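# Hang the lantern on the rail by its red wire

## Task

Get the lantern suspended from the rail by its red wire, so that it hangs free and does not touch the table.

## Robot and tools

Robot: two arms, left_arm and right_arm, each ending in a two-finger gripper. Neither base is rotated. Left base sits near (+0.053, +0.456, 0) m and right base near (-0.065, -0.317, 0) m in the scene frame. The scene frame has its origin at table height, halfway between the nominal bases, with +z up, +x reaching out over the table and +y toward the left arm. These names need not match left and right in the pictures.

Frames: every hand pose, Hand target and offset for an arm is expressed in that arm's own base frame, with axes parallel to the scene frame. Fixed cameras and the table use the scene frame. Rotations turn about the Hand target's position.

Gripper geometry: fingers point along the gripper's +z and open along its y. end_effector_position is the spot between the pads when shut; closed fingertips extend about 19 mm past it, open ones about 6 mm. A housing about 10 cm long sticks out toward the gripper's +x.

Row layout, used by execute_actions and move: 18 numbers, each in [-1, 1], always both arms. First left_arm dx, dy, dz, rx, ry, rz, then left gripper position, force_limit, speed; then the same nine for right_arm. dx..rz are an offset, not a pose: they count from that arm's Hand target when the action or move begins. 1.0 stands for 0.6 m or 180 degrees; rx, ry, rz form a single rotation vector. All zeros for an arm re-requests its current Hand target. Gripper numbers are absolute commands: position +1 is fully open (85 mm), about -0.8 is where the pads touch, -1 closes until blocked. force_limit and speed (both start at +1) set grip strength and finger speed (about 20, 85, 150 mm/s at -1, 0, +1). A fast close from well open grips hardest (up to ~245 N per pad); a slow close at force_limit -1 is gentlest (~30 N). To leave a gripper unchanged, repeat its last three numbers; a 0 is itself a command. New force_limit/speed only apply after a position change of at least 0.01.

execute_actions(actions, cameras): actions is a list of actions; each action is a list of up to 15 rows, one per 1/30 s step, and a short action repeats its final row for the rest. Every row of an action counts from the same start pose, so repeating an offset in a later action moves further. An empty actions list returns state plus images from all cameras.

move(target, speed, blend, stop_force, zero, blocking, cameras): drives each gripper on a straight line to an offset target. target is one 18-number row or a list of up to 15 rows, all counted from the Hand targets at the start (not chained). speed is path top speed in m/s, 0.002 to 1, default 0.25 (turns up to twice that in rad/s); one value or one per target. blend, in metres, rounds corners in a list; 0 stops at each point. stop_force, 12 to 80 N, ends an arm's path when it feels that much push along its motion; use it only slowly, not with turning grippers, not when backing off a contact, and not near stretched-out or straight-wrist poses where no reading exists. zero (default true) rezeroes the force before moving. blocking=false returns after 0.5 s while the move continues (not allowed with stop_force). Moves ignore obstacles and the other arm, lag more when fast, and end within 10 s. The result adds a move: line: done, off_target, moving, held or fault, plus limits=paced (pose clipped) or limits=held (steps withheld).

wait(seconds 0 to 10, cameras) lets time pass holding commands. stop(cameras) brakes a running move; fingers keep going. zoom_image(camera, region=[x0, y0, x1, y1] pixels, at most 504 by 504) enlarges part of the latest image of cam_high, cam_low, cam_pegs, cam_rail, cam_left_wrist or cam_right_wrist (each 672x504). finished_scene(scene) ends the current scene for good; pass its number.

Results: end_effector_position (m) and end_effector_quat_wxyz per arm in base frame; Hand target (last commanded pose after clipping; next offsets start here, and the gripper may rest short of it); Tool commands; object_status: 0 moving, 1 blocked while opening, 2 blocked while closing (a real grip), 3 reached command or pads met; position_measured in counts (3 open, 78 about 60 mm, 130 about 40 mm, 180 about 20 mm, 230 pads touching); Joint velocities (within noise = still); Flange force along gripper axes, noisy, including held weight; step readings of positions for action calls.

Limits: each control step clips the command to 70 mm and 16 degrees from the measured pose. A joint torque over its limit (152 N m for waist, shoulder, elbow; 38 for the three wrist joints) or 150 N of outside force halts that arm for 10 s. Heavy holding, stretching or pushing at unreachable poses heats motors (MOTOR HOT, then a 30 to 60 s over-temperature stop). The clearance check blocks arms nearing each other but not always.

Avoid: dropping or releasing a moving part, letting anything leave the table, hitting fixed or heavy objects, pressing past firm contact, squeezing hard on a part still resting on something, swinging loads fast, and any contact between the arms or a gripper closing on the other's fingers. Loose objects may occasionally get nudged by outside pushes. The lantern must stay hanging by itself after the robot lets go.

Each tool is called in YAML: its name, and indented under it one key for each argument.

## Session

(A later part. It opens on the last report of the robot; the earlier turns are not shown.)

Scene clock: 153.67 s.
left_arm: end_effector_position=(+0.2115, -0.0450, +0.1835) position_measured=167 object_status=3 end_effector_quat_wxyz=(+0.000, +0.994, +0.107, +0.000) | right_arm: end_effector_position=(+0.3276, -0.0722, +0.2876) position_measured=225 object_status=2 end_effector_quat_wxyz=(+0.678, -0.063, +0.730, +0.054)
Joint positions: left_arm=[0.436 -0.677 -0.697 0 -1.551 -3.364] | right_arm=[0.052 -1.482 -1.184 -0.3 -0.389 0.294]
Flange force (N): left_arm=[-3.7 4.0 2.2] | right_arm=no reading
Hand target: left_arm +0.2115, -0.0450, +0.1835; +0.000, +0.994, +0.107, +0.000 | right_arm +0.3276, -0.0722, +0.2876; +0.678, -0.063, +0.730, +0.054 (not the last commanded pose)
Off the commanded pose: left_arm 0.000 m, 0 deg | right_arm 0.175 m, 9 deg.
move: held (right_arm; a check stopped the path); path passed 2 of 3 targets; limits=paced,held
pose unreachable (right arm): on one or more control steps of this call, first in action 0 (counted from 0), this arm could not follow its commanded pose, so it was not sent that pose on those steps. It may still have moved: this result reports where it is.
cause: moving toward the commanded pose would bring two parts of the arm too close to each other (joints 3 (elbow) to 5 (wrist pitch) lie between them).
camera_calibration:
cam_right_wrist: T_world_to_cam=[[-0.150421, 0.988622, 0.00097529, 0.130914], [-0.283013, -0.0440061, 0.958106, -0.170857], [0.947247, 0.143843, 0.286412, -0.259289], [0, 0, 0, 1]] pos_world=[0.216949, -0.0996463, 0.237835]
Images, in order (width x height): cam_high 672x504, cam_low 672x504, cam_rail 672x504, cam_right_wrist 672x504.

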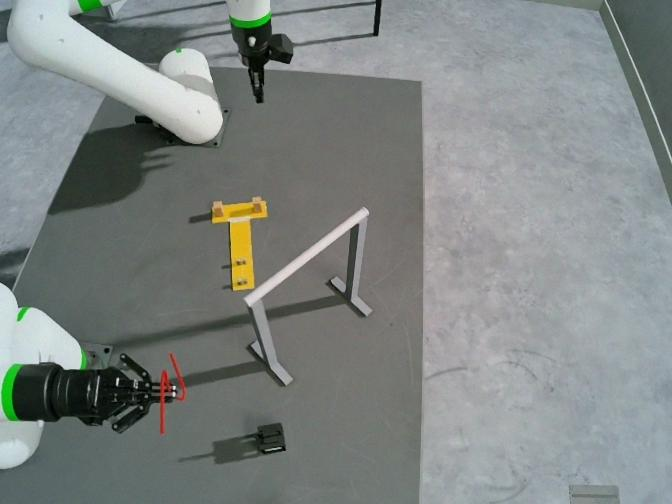

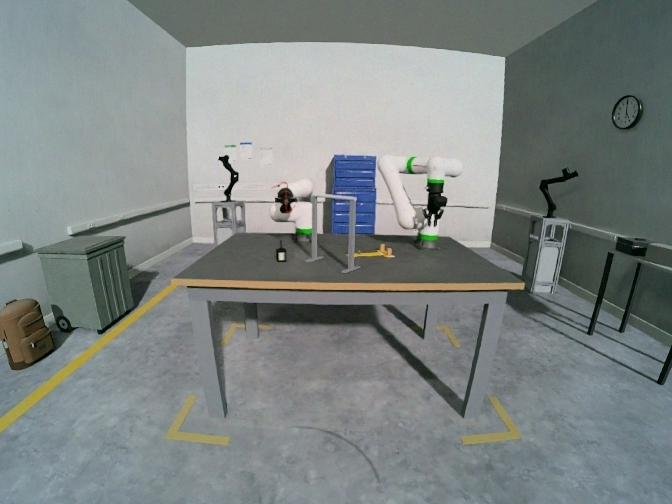

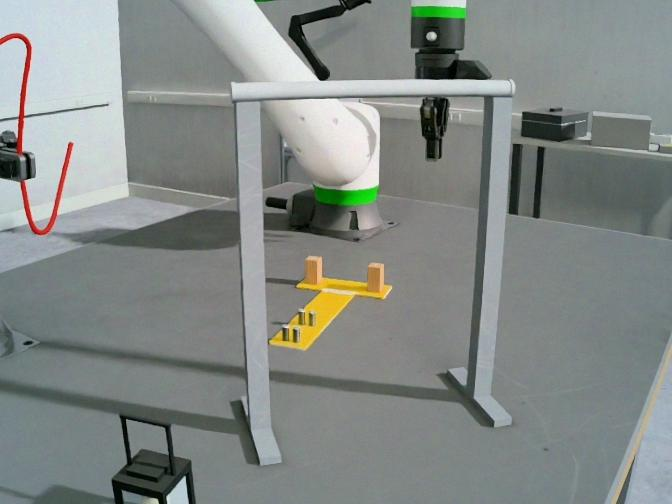

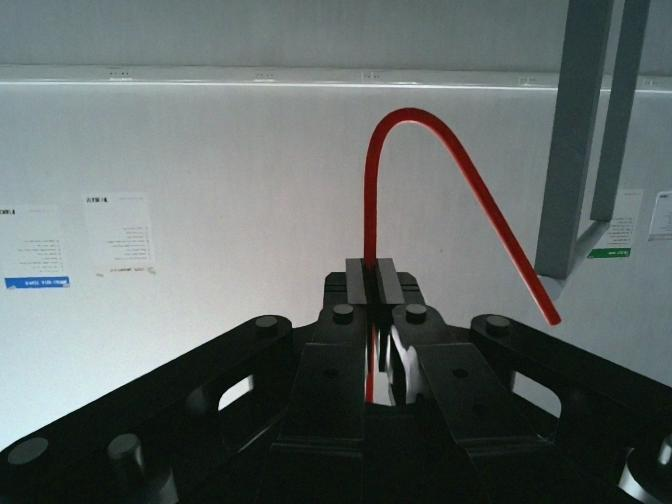

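move:
  target: [0,0,0,0,0,0,-0.3,-0.5,-1,0.261,-0.1155,-0.0627,0.0075,-0.0225,0.042,-1,0.6,-1]
  speed: 0.15
  cameras: ["cam_rail","cam_low","cam_high","cam_right_wrist"]

Scene clock: 157.43 s.
left_arm: end_effector_position=(+0.2115, -0.0450, +0.1835) position_measured=167 object_status=3 end_effector_quat_wxyz=(+0.000, +0.994, +0.107, +0.000) | right_arm: end_effector_position=(+0.4842, -0.1415, +0.2500) position_measured=225 object_status=2 end_effector_quat_wxyz=(+0.699, -0.105, +0.700, +0.104)
Joint positions: left_arm=[0.436 -0.677 -0.697 0 -1.551 -3.364] | right_arm=[-0.661 0.024 -1.115 1.003 1.327 -0.36]
Flange force (N): left_arm=[-4.3 3.2 2.4] | right_arm=[4.9 0.6 14.8]
Hand target: left_arm +0.2115, -0.0450, +0.1835; +0.000, +0.994, +0.107, +0.000 | right_arm +0.4842, -0.1415, +0.2500; +0.699, -0.105, +0.700, +0.104
Off the commanded pose: left_arm 0.000 m, 0 deg | right_arm 0.000 m, 0 deg.
move: done; limits=paced
camera_calibration:
cam_right_wrist: T_world_to_cam=[[-0.279551, 0.960091, 0.00872638, 0.279605], [-0.339999, -0.10749, 0.934263, -0.0689524], [0.897915, 0.258207, 0.356479, -0.36432], [0, 0, 0, 1]] pos_world=[0.381849, -0.181788, 0.191852]
Images, in order (width x height): cam_high 672x504, cam_low 672x504, cam_rail 672x504, cam_right_wrist 672x504.

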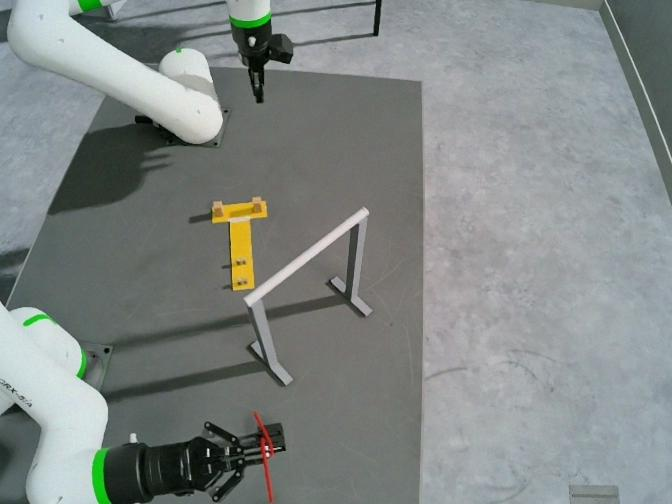

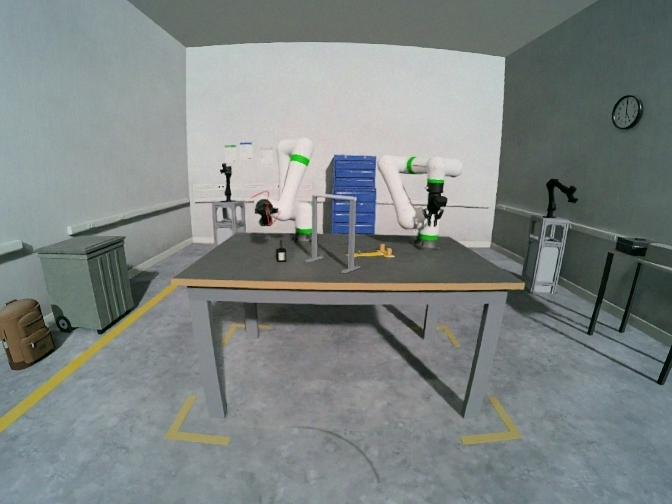

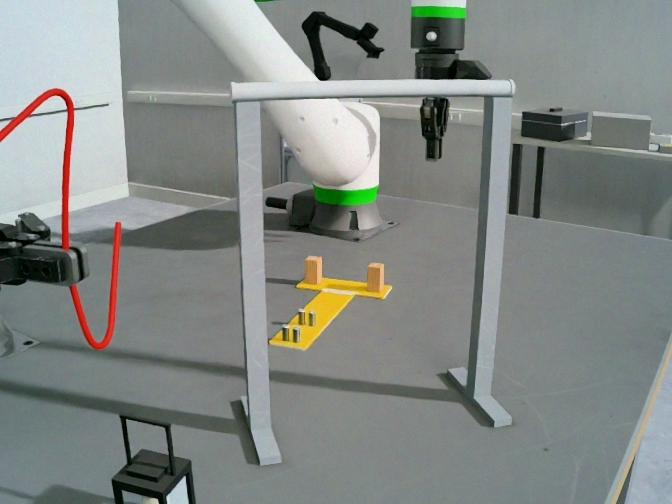

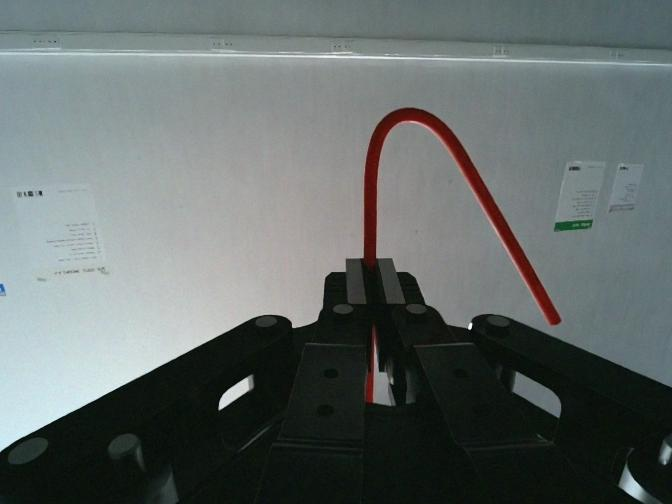

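move:
  target:
    - [0,0,0,0,0,0,-0.3,-0.5,-1,0.0148,-0.04,0,-0.202,-0.0617,0,-1,0.6,-1]
    - [0,0,0,0,0,0,-0.3,-0.5,-1,0.0148,-0.027,-0.21,-0.202,-0.0617,0,-1,0.6,-1]
  speed: 0.15
  blend: [0.02,0]
  cameras: ["cam_rail","cam_right_wrist"]

Scene clock: 163.83 s.
left_arm: end_effector_position=(+0.2115, -0.0450, +0.1835) position_measured=167 object_status=3 end_effector_quat_wxyz=(+0.000, +0.994, +0.107, +0.000) | right_arm: end_effector_position=(+0.4931, -0.1578, +0.1240) position_measured=225 object_status=2 end_effector_quat_wxyz=(+0.695, -0.327, +0.627, -0.129)
Joint positions: left_arm=[0.436 -0.677 -0.697 0 -1.551 -3.364] | right_arm=[-0.673 0.47 -1.067 0.97 1.551 0.637]
Flange force (N): left_arm=[-3.7 5.2 2.9] | right_arm=[10.6 5.8 10.7]
Hand target: left_arm +0.2115, -0.0450, +0.1835; +0.000, +0.994, +0.107, +0.000 | right_arm +0.4931, -0.1577, +0.1240; +0.695, -0.327, +0.627, -0.129
Off the commanded pose: left_arm 0.000 m, 0 deg | right_arm 0.000 m, 0 deg.
move: done
camera_calibration:
cam_right_wrist: T_world_to_cam=[[-0.219215, 0.762335, -0.608925, 0.314382], [-0.508288, 0.443494, 0.738212, 0.244175], [0.832819, 0.471336, 0.290265, -0.249329], [0, 0, 0, 1]] pos_world=[0.400675, -0.230437, 0.083554]
Images, in order (width x height): cam_rail 672x504, cam_right_wrist 672x504.

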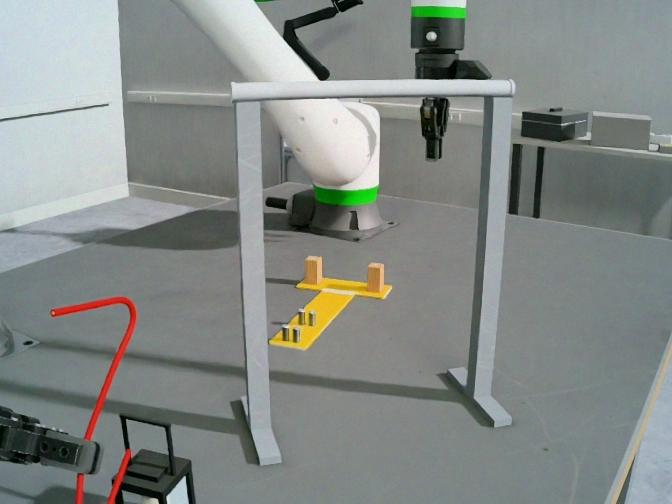

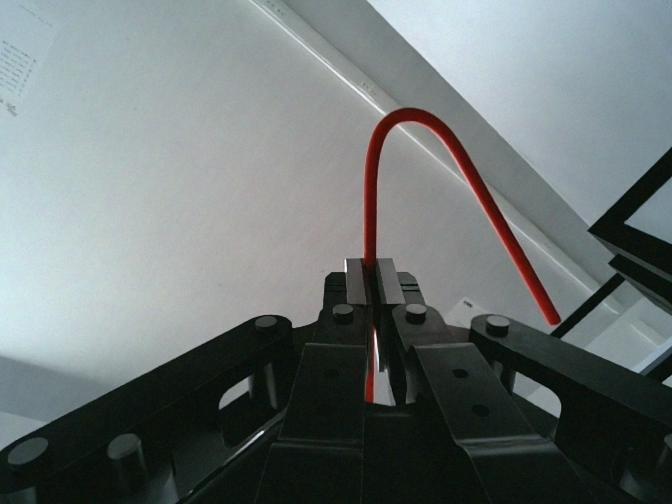

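move:
  target: [0,0,0,0,0,0,-0.3,-0.5,-1,-0.0258,0.0848,0,0,0,0,-1,0.6,-1]
  speed: 0.03
  stop_force: 12
  cameras: ["cam_rail","cam_right_wrist"]

Scene clock: 167.10 s.
left_arm: end_effector_position=(+0.2115, -0.0450, +0.1835) position_measured=167 object_status=3 end_effector_quat_wxyz=(+0.000, +0.994, +0.107, +0.000) | right_arm: end_effector_position=(+0.4776, -0.1069, +0.1240) position_measured=225 object_status=2 end_effector_quat_wxyz=(+0.695, -0.327, +0.627, -0.129)
Joint positions: left_arm=[0.436 -0.677 -0.697 0 -1.551 -3.364] | right_arm=[-0.483 0.434 -1.168 0.779 1.592 0.686]
Flange force (N): left_arm=[-5.3 4.0 2.5] | right_arm=[4.9 7.3 11.5]
Hand target: left_arm +0.2115, -0.0450, +0.1835; +0.000, +0.994, +0.107, +0.000 | right_arm +0.4776, -0.1069, +0.1240; +0.695, -0.327, +0.627, -0.129
Off the commanded pose: left_arm 0.000 m, 0 deg | right_arm 0.000 m, 0 deg.
move: done
camera_calibration:
cam_right_wrist: T_world_to_cam=[[-0.219242, 0.76236, -0.608885, 0.27227], [-0.508276, 0.443453, 0.738245, 0.213752], [0.83282, 0.471336, 0.290266, -0.260365], [0, 0, 0, 1]] pos_world=[0.385175, -0.179637, 0.083554]
Images, in order (width x height): cam_rail 672x504, cam_right_wrist 672x504.

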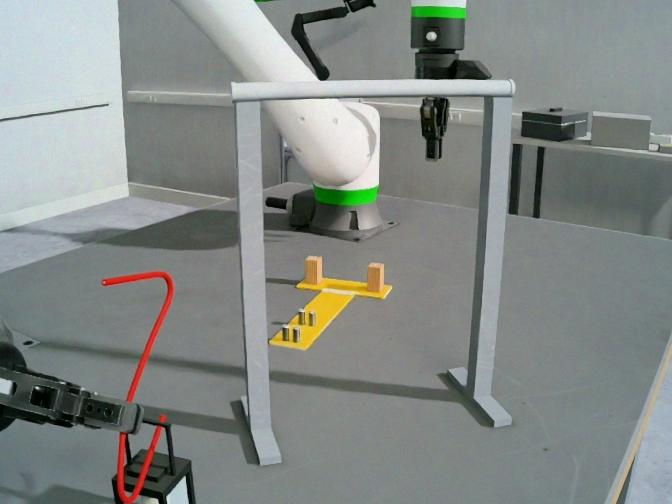

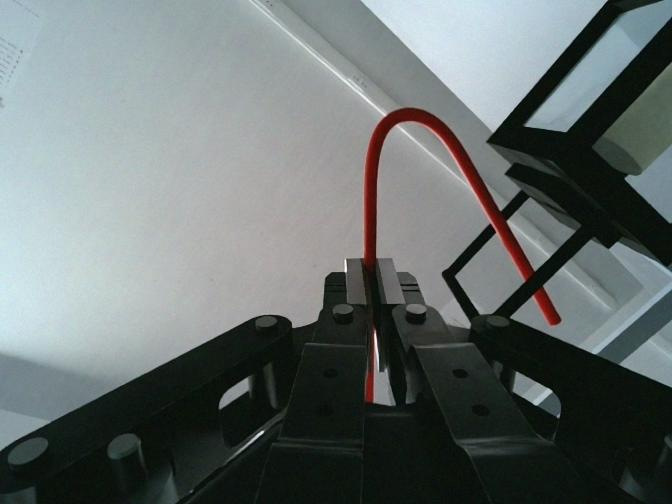

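zoom_image:
  camera: "cam_rail"
  region: [90, 380, 230, 504]

Scaled by 3.600 from the camera's 672x504 image, which has a finer 960x720 frame.

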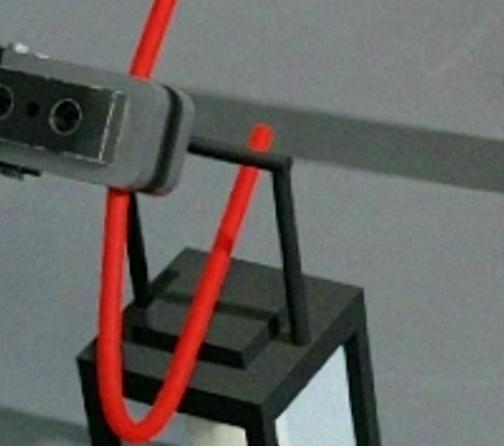

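zoom_image:
  camera: "cam_rail"
  region: [145, 405, 180, 440]

Scaled by 14.400 from the camera's 672x504 image, which has a finer 960x720 frame.

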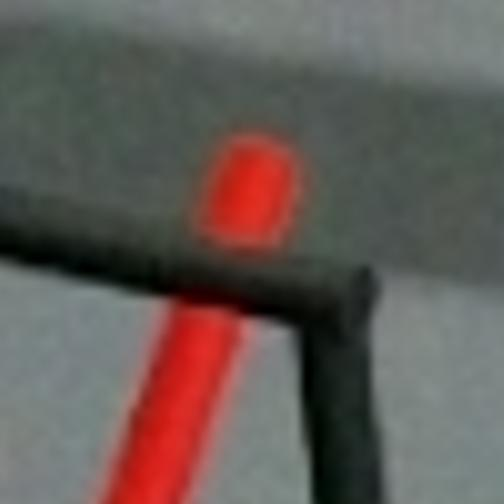

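move:
  target:
    - [0,0,0,0,0,0,-0.3,-0.5,-1,-0.0192,-0.0058,0.018,0,0,0,-1,0.6,-1]
    - [0,0,0,0,0,0,-0.3,-0.5,-1,-0.0231,0.0069,0.025,0.202,0.0617,0,-1,0.6,-1]
  speed: [0.03,0.05]
  cameras: ["cam_rail","cam_right_wrist"]

zoom_image:
  camera: "cam_rail"
  region: [90, 380, 230, 504]

Scene clock: 177.63 s.
left_arm: end_effector_position=(+0.2115, -0.0450, +0.1835) position_measured=167 object_status=3 end_effector_quat_wxyz=(+0.000, +0.994, +0.107, +0.000) | right_arm: end_effector_position=(+0.4658, -0.1039, +0.1386) position_measured=225 object_status=2 end_effector_quat_wxyz=(+0.702, -0.120, +0.691, +0.121)
Joint positions: left_arm=[0.436 -0.677 -0.697 0 -1.551 -3.364] | right_arm=[-0.594 0.391 -1.184 0.937 1.59 0.005]
Flange force (N): left_arm=[-4.9 3.0 2.4] | right_arm=no reading
Hand target: left_arm +0.2115, -0.0450, +0.1835; +0.000, +0.994, +0.107, +0.000 | right_arm +0.4638, -0.1027, +0.1390; +0.699, -0.105, +0.700, +0.104
Off the commanded pose: left_arm 0.000 m, 0 deg | right_arm 0.002 m, 3 deg.
joint sent to its limit (right arm) — joint 3 (elbow), lower limit, where the elbow is as bent as it goes. The joint targets are off in orientation, not in position.
move: off_target (right_arm)
camera_calibration:
cam_right_wrist: T_world_to_cam=[[-0.323283, 0.946265, 0.00841157, 0.258219], [-0.349712, -0.127726, 0.92811, 0.0361774], [0.879312, 0.2971, 0.372212, -0.30727], [0, 0, 0, 1]] pos_world=[0.366315, -0.148433, 0.078621]
Images, in order (width x height): cam_rail 672x504, cam_right_wrist 672x504.

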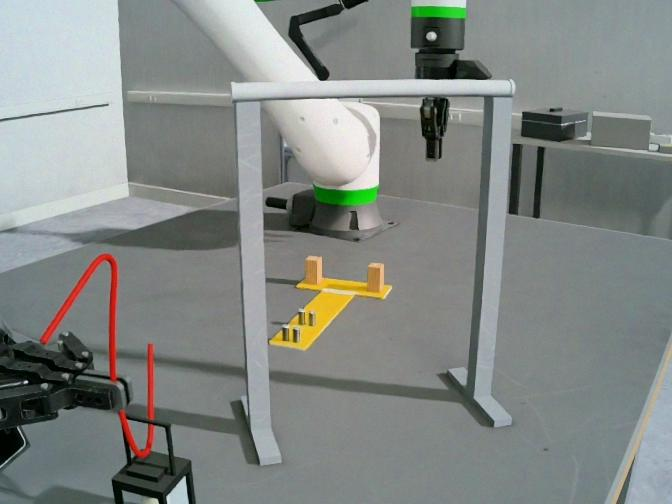

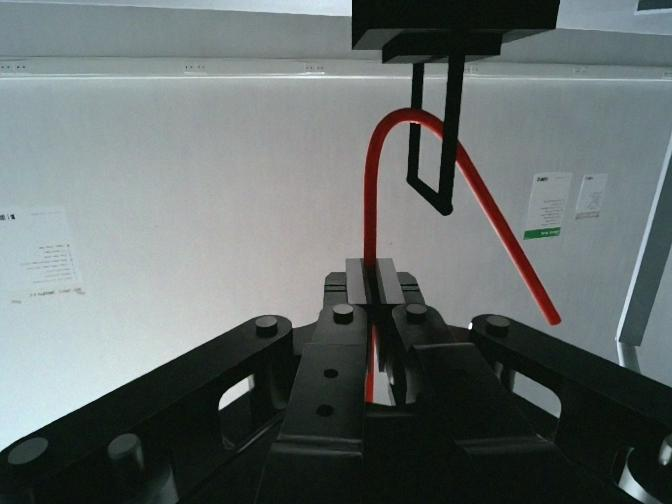

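Scaled by 3.600 from the camera's 672x504 image, which has a finer 960x720 frame.

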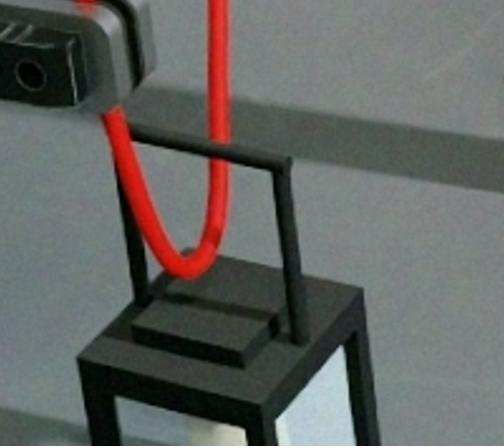

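move:
  target:
    - [0,0,0,0,0,0,-0.3,-0.5,-1,0.001,0.011,0.01,0,0,0,-1,0.6,-1]
    - [0,0,0,0,0,0,-0.3,-0.5,-1,0.008,0.011,0.11,0,0,0,-1,0.6,-1]
  speed: 0.03
  cameras: ["cam_rail","cam_right_wrist"]

Scene clock: 181.57 s.
left_arm: end_effector_position=(+0.2115, -0.0450, +0.1835) position_measured=167 object_status=3 end_effector_quat_wxyz=(+0.000, +0.994, +0.107, +0.000) | right_arm: end_effector_position=(+0.4707, -0.0974, +0.2051) position_measured=225 object_status=2 end_effector_quat_wxyz=(+0.695, -0.130, +0.695, +0.130)
Joint positions: left_arm=[0.436 -0.677 -0.697 0 -1.551 -3.364] | right_arm=[-0.604 0.124 -1.184 0.991 1.425 -0.218]
Flange force (N): left_arm=[-3.8 3.8 2.8] | right_arm=[6.7 -1.8 11.0]
Hand target: left_arm +0.2115, -0.0450, +0.1835; +0.000, +0.994, +0.107, +0.000 | right_arm +0.4686, -0.0961, +0.2050; +0.699, -0.105, +0.700, +0.104
Off the commanded pose: left_arm 0.000 m, 0 deg | right_arm 0.002 m, 4 deg.
joint sent to its limit (right arm) — joint 3 (elbow), lower limit, where the elbow is as bent as it goes. The joint targets are off in orientation, not in position.
move: off_target (right_arm)
camera_calibration:
cam_right_wrist: T_world_to_cam=[[-0.349465, 0.93691, 0.00861575, 0.2645], [-0.332495, -0.132606, 0.933736, -0.0327684], [0.875969, 0.323444, 0.357859, -0.331248], [0, 0, 0, 1]] pos_world=[0.371701, -0.145018, 0.146858]
Images, in order (width x height): cam_rail 672x504, cam_right_wrist 672x504.

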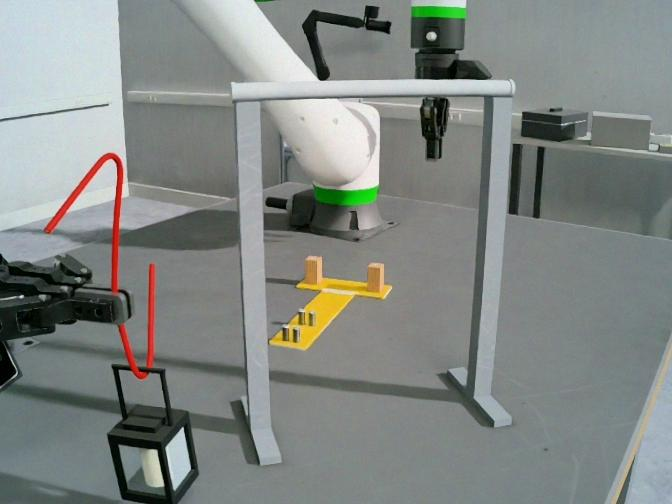

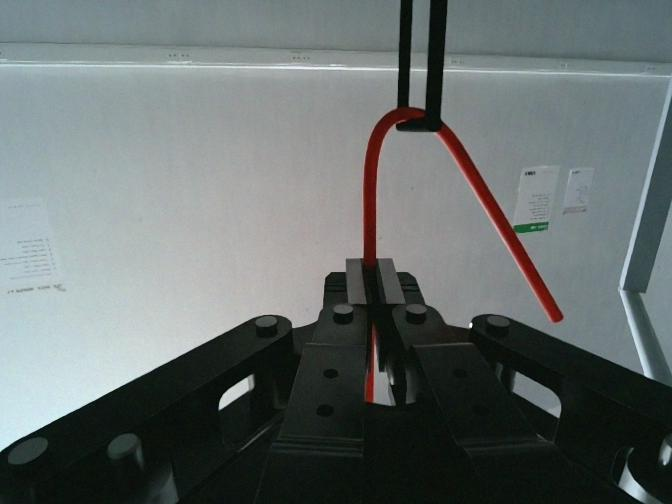

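move:
  target:
    - [0,0,0,0,0,0,-0.3,-0.5,-1,-0.031,-0.0065,0.575,0,0,0,-1,0.6,-1]
    - [0,0,0,0,0,0,-0.3,-0.5,-1,0.0357,0.66,0.6083,0,0,-0.039,-1,0.6,-1]
  speed: 0.12
  blend: [0.03,0]
  cameras: ["cam_rail","cam_low","cam_high","cam_right_wrist"]

Scene clock: 189.07 s.
left_arm: end_effector_position=(+0.2115, -0.0450, +0.1835) position_measured=167 object_status=3 end_effector_quat_wxyz=(+0.000, +0.994, +0.107, +0.000) | right_arm: end_effector_position=(+0.4900, +0.2999, +0.5700) position_measured=225 object_status=2 end_effector_quat_wxyz=(+0.704, -0.062, +0.705, +0.061)
Joint positions: left_arm=[0.436 -0.677 -0.697 0 -1.551 -3.364] | right_arm=[0.778 -0.36 -0.632 1.941 -0.654 -2.026]
Flange force (N): left_arm=[-3.6 3.0 2.4] | right_arm=[-2.3 9.2 1.4]
Hand target: left_arm +0.2115, -0.0450, +0.1835; +0.000, +0.994, +0.107, +0.000 | right_arm +0.4900, +0.2999, +0.5700; +0.704, -0.062, +0.705, +0.061
Off the commanded pose: left_arm 0.000 m, 0 deg | right_arm 0.000 m, 0 deg.
move: done
camera_calibration:
cam_right_wrist: T_world_to_cam=[[-0.160247, 0.987038, 0.00877473, -0.211955], [-0.350672, -0.0652374, 0.934223, -0.325949], [0.922686, 0.14663, 0.35658, -0.576261], [0, 0, 0, 1]] pos_world=[0.383442, 0.272441, 0.511853]
Images, in order (width x height): cam_high 672x504, cam_low 672x504, cam_rail 672x504, cam_right_wrist 672x504.

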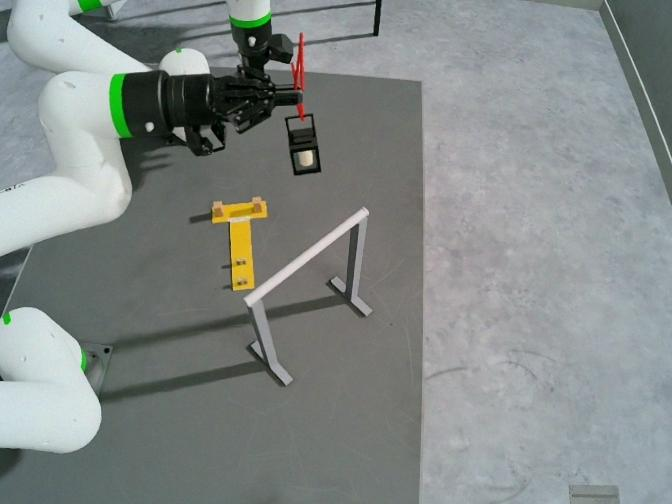

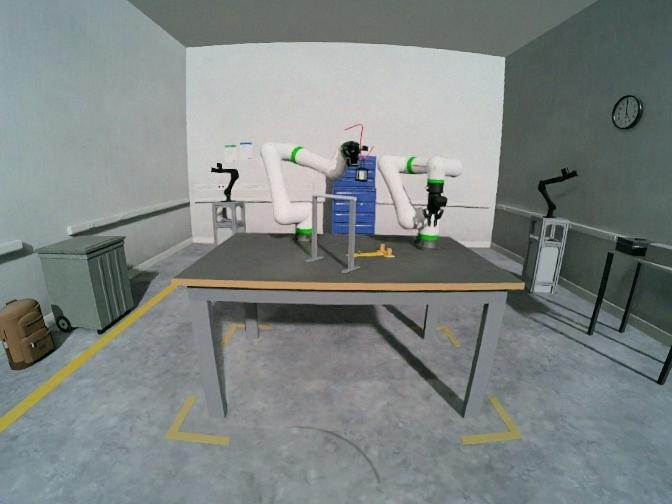

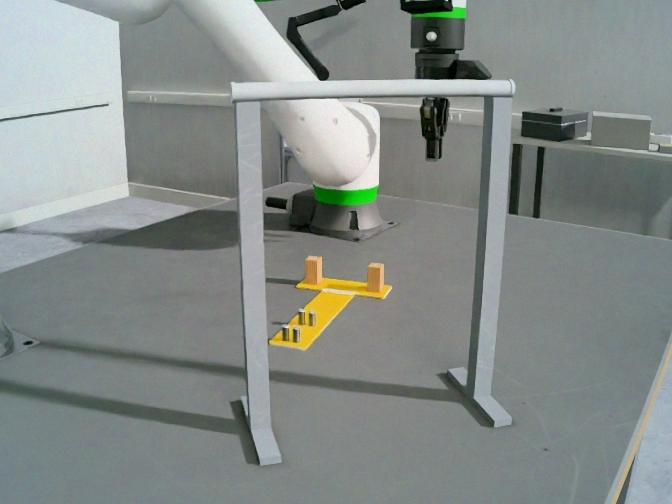

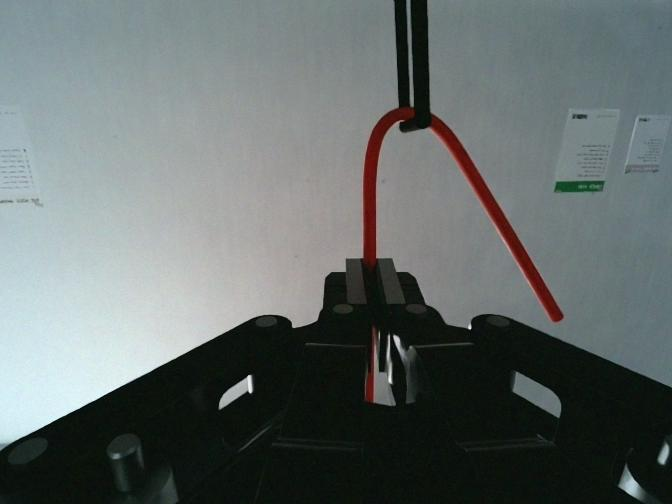

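zoom_image:
  camera: "cam_low"
  region: [320, 110, 400, 190]

zoom_image:
  camera: "cam_high"
  region: [240, 20, 340, 130]

Scaled by 6.300 from the camera's 672x504 image, which has a finer 960x720 frame.

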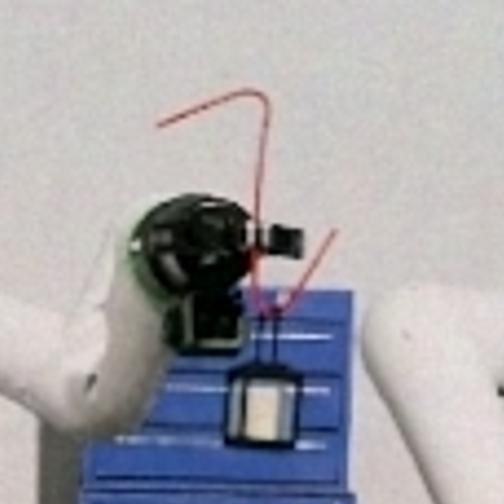

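Scaled by 4.582 from the camera's 672x504 image, which has a finer 960x720 frame.

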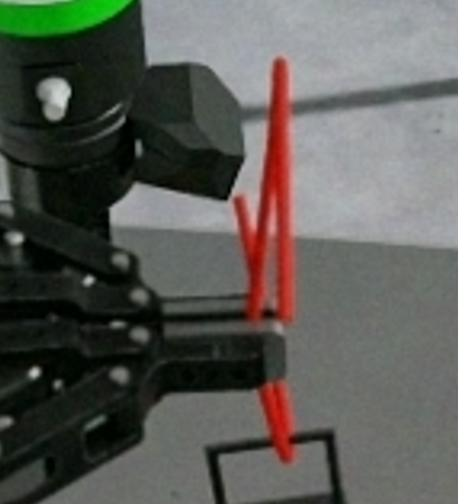

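move:
  target:
    - [0,0,0,0,0,0,-0.3,-0.5,-1,0.0193,-0.0715,-0.35,0,0,0,-1,0.6,-1]
    - [0,0,0,0,0,0,-0.3,-0.5,-1,0.0267,-0.1132,-0.425,0,0,0,-1,0.6,-1]
    - [0,0,0,0,0,0,-0.3,-0.5,-1,0.0292,-0.1215,-0.4433,0,0,0,-1,0.6,-1]
  speed: [0.1,0.06,0.03]
  blend: 0.005
  cameras: ["cam_rail","cam_low","cam_high"]

zoom_image:
  camera: "cam_low"
  region: [310, 170, 390, 250]

Scene clock: 198.40 s.
left_arm: end_effector_position=(+0.2115, -0.0450, +0.1835) position_measured=167 object_status=3 end_effector_quat_wxyz=(+0.000, +0.994, +0.107, +0.000) | right_arm: end_effector_position=(+0.5075, +0.2270, +0.3040) position_measured=225 object_status=2 end_effector_quat_wxyz=(+0.704, -0.062, +0.705, +0.061)
Joint positions: left_arm=[0.436 -0.677 -0.697 0 -1.551 -3.364] | right_arm=[0.199 -0.239 -0.957 3.105 -0.717 -3.113]
Flange force (N): left_arm=[-4.3 4.0 2.4] | right_arm=no reading
Hand target: left_arm +0.2115, -0.0450, +0.1835; +0.000, +0.994, +0.107, +0.000 | right_arm +0.5075, +0.2270, +0.3040; +0.704, -0.062, +0.705, +0.061
Off the commanded pose: left_arm 0.000 m, 0 deg | right_arm 0.000 m, 0 deg.
move: done
Images, in order (width x height): cam_high 672x504, cam_low 672x504, cam_rail 672x504.

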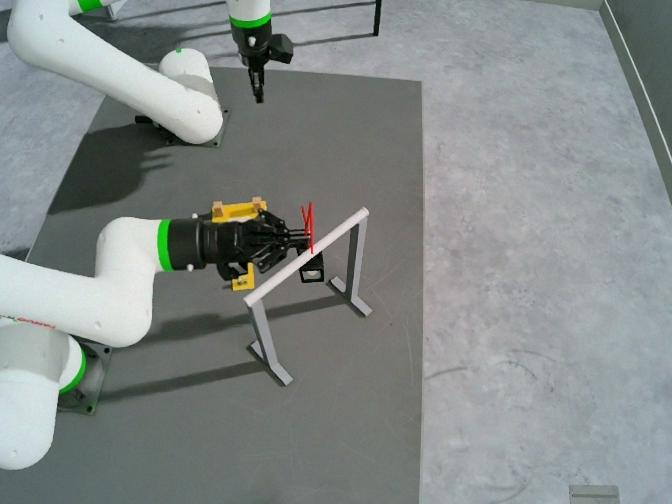

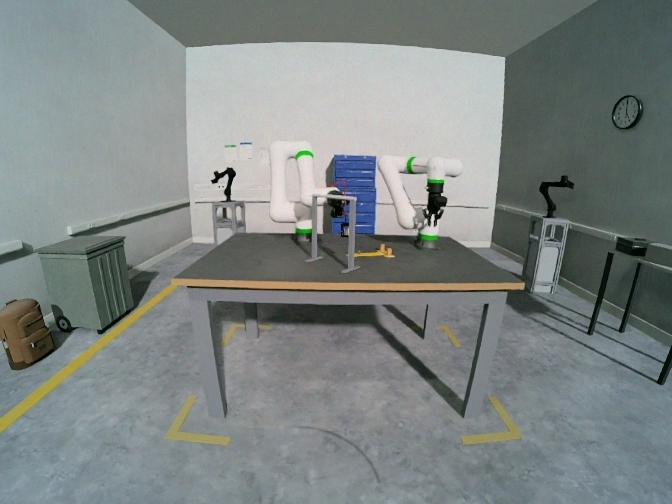

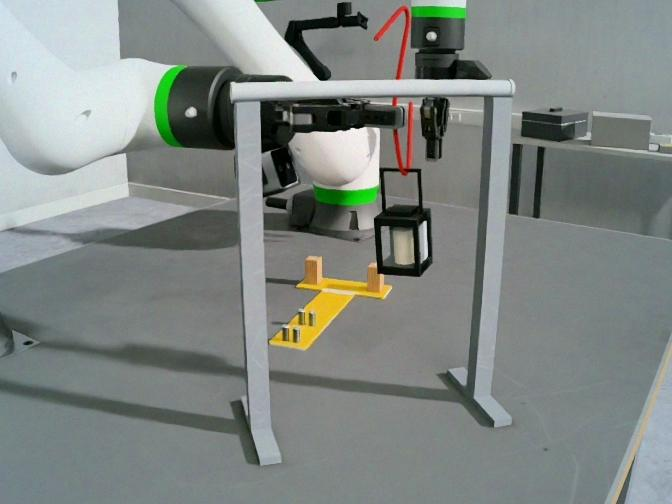

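Scaled by 6.300 from the camera's 672x504 image, which has a finer 960x720 frame.

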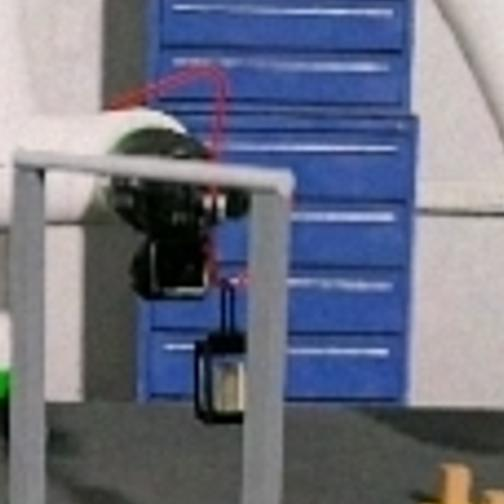

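move:
  target:
    - [0,0,0,0,0,0,-0.3,-0.5,-1,0.0075,-0.0483,0,0,0,0,-1,0.6,-1]
    - [0,0,0,0,0,0,-0.3,-0.5,-1,0.0102,-0.0633,0,0,0,0,-1,0.6,-1]
  speed: 0.04
  blend: 0.004
  cameras: ["cam_rail","cam_low","cam_high"]

zoom_image:
  camera: "cam_high"
  region: [240, 190, 380, 310]

zoom_image:
  camera: "cam_rail"
  region: [300, 0, 480, 150]

zoom_image:
  camera: "cam_low"
  region: [300, 170, 380, 250]

Scene clock: 200.37 s.
left_arm: end_effector_position=(+0.2115, -0.0450, +0.1835) position_measured=167 object_status=3 end_effector_quat_wxyz=(+0.000, +0.994, +0.107, +0.000) | right_arm: end_effector_position=(+0.5136, +0.1896, +0.3039) position_measured=225 object_status=2 end_effector_quat_wxyz=(+0.705, -0.057, +0.704, +0.057)
Joint positions: left_arm=[0.436 -0.677 -0.697 0 -1.551 -3.364] | right_arm=[0.055 -0.297 -0.932 3.319 -0.643 -3.284]
Flange force (N): left_arm=[-3.9 3.0 2.2] | right_arm=no reading
Hand target: left_arm +0.2115, -0.0450, +0.1835; +0.000, +0.994, +0.107, +0.000 | right_arm +0.5136, +0.1890, +0.3040; +0.704, -0.062, +0.705, +0.061
Off the commanded pose: left_arm 0.000 m, 0 deg | right_arm 0.001 m, 1 deg.
joint sent to its limit (right arm) — joint 4 (forearm roll), upper limit. The joint targets still meet the commanded pose.
move: done
Images, in order (width x height): cam_high 672x504, cam_low 672x504, cam_rail 672x504.

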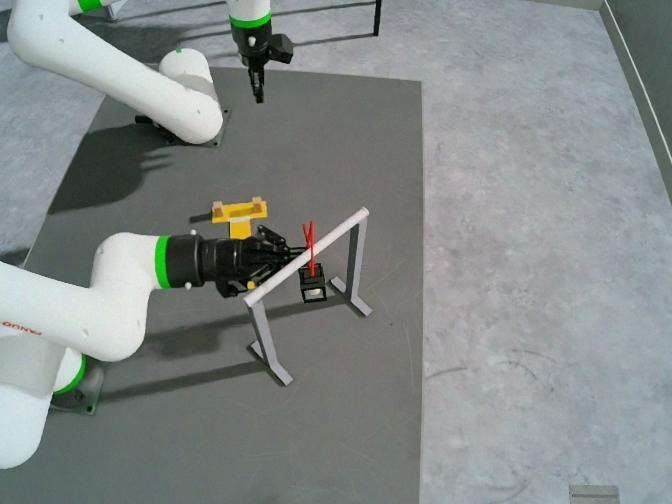

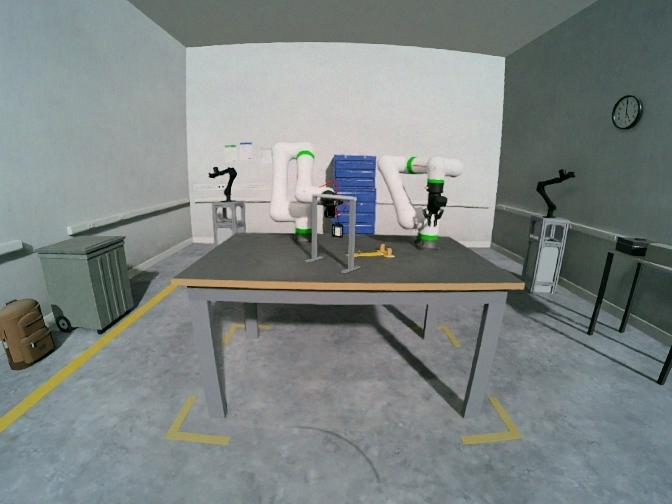

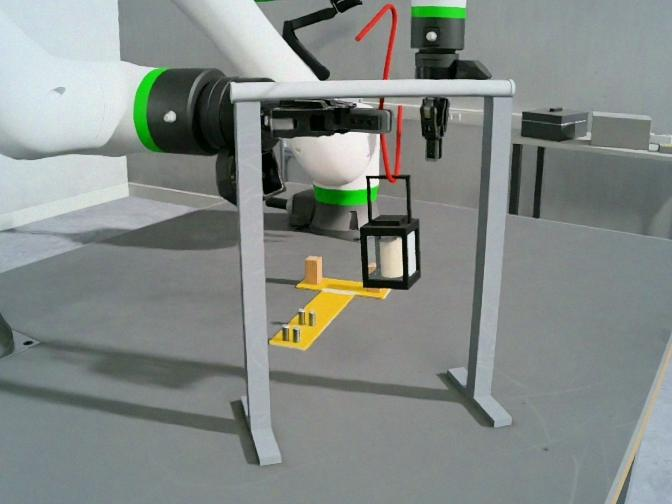

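Scaled by 3.600 from the camera's 672x504 image, which has a finer 960x720 frame.

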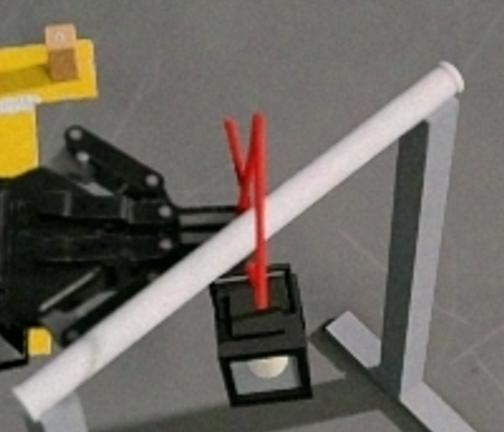

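Scaled by 2.800 from the camera's 672x504 image, which has a finer 960x720 frame.

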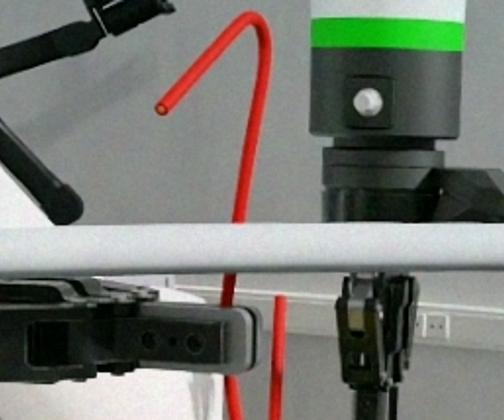

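Scaled by 6.300 from the camera's 672x504 image, which has a finer 960x720 frame.

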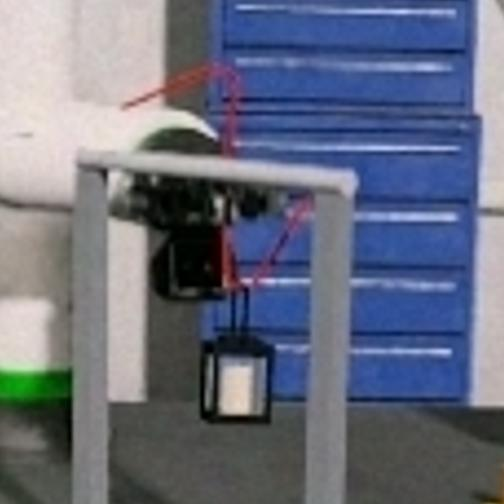

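move:
  target: [0,0,0,0,0,0,-0.3,-0.5,-1,0,0,-0.15,0,0,0,-1,0.6,-1]
  speed: 0.015
  stop_force: 12
  cameras: ["cam_rail","cam_low","cam_high"]

zoom_image:
  camera: "cam_rail"
  region: [300, 30, 480, 220]

zoom_image:
  camera: "cam_low"
  region: [300, 170, 380, 250]

stop_force needs force readings from the last 0.2 s for each arm that does not count as still, and right_arm is near a pose where its force cannot be read; nothing of the call was run
Scene clock: 200.97 s.
left_arm: end_effector_position=(+0.2115, -0.0450, +0.1835) position_measured=167 object_status=3 end_effector_quat_wxyz=(+0.000, +0.994, +0.107, +0.000) | right_arm: end_effector_position=(+0.5136, +0.1896, +0.3039) position_measured=225 object_status=2 end_effector_quat_wxyz=(+0.705, -0.057, +0.704, +0.057)
Joint positions: left_arm=[0.436 -0.677 -0.697 0 -1.551 -3.364] | right_arm=[0.055 -0.297 -0.932 3.319 -0.643 -3.284]
Flange force (N): left_arm=[-5.3 3.0 2.3] | right_arm=no reading
Hand target: left_arm +0.2115, -0.0450, +0.1835; +0.000, +0.994, +0.107, +0.000 | right_arm +0.5136, +0.1890, +0.3040; +0.704, -0.062, +0.705, +0.061
Tool commands: left_gripper/position=-0.3 left_gripper/force_limit=-0.5 left_gripper/speed=-1.0 right_gripper/position=-1.0 right_gripper/force_limit=+0.6 right_gripper/speed=-1.0
Off the commanded pose: left_arm 0.000 m, 0 deg | right_arm 0.001 m, 1 deg.

Scaled by 2.653 from the camera's 672x504 image, which has a finer 960x720 frame.
This view is cut from an older image: the scene may have changed since it was taken.

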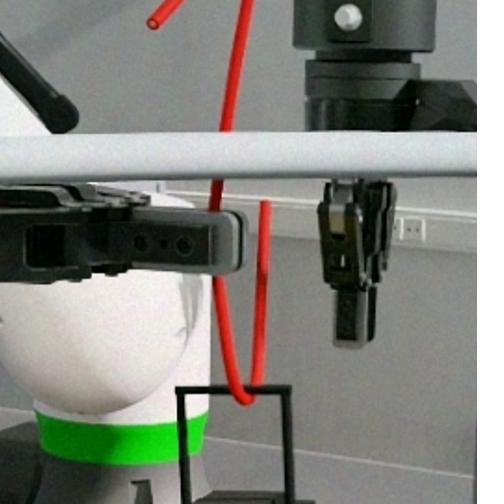

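Scaled by 6.300 from the camera's 672x504 image, which has a finer 960x720 frame.
This view is cut from an older image: the scene may have changed since it was taken.

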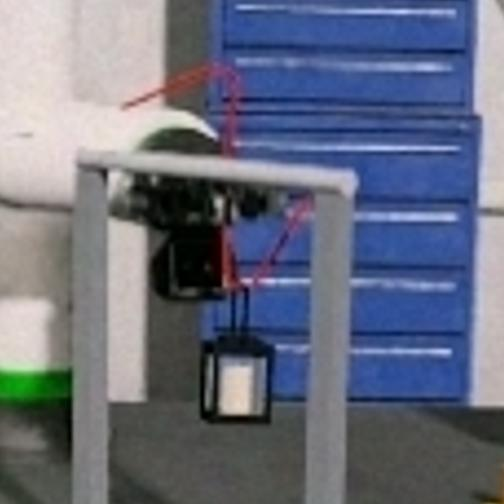

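move:
  target: [0,0,0,0,0,0,-0.3,-0.5,-1,0,0,-0.0667,0,0,0,-1,0.6,-1]
  speed: 0.04

move:
  target: [0,0,0,0,0,0,-0.3,-0.5,-1,0,0,-0.083,0,0,0,-1,0.6,-1]
  speed: 0.015
  stop_force: 12
  cameras: ["cam_rail","cam_low","cam_high"]

zoom_image:
  camera: "cam_rail"
  region: [300, 30, 480, 220]

zoom_image:
  camera: "cam_low"
  region: [300, 170, 380, 250]

Scene clock: 203.13 s.
left_arm: end_effector_position=(+0.2115, -0.0450, +0.1835) position_measured=167 object_status=3 end_effector_quat_wxyz=(+0.000, +0.994, +0.107, +0.000) | right_arm: end_effector_position=(+0.5136, +0.1893, +0.2640) position_measured=225 object_status=2 end_effector_quat_wxyz=(+0.705, -0.060, +0.705, +0.060)
Joint positions: left_arm=[0.436 -0.677 -0.697 0 -1.551 -3.364] | right_arm=[0.041 -0.176 -0.976 3.319 -0.809 -3.265]
Flange force (N): left_arm=[-4.6 2.2 2.4] | right_arm=no reading
Hand target: left_arm +0.2115, -0.0450, +0.1835; +0.000, +0.994, +0.107, +0.000 | right_arm +0.5136, +0.1890, +0.2640; +0.704, -0.062, +0.705, +0.061
Off the commanded pose: left_arm 0.000 m, 0 deg | right_arm 0.000 m, 0 deg.
joint sent to its limit (right arm) — joint 4 (forearm roll), upper limit. The joint targets still meet the commanded pose.
move: done

stop_force needs force readings from the last 0.2 s for each arm that does not count as still, and right_arm is near a pose where its force cannot be read; nothing of the call was run

Scaled by 2.653 from the camera's 672x504 image, which has a finer 960x720 frame.
This view is cut from an older image: the scene may have changed since it was taken.

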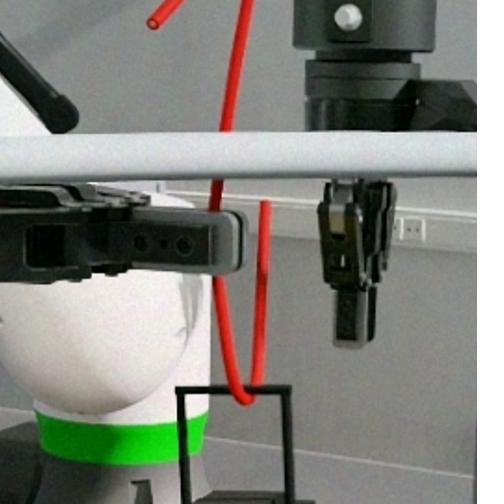

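Scaled by 6.300 from the camera's 672x504 image, which has a finer 960x720 frame.
This view is cut from an older image: the scene may have changed since it was taken.

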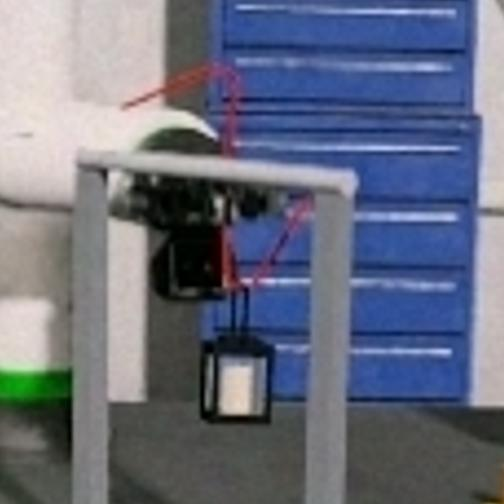

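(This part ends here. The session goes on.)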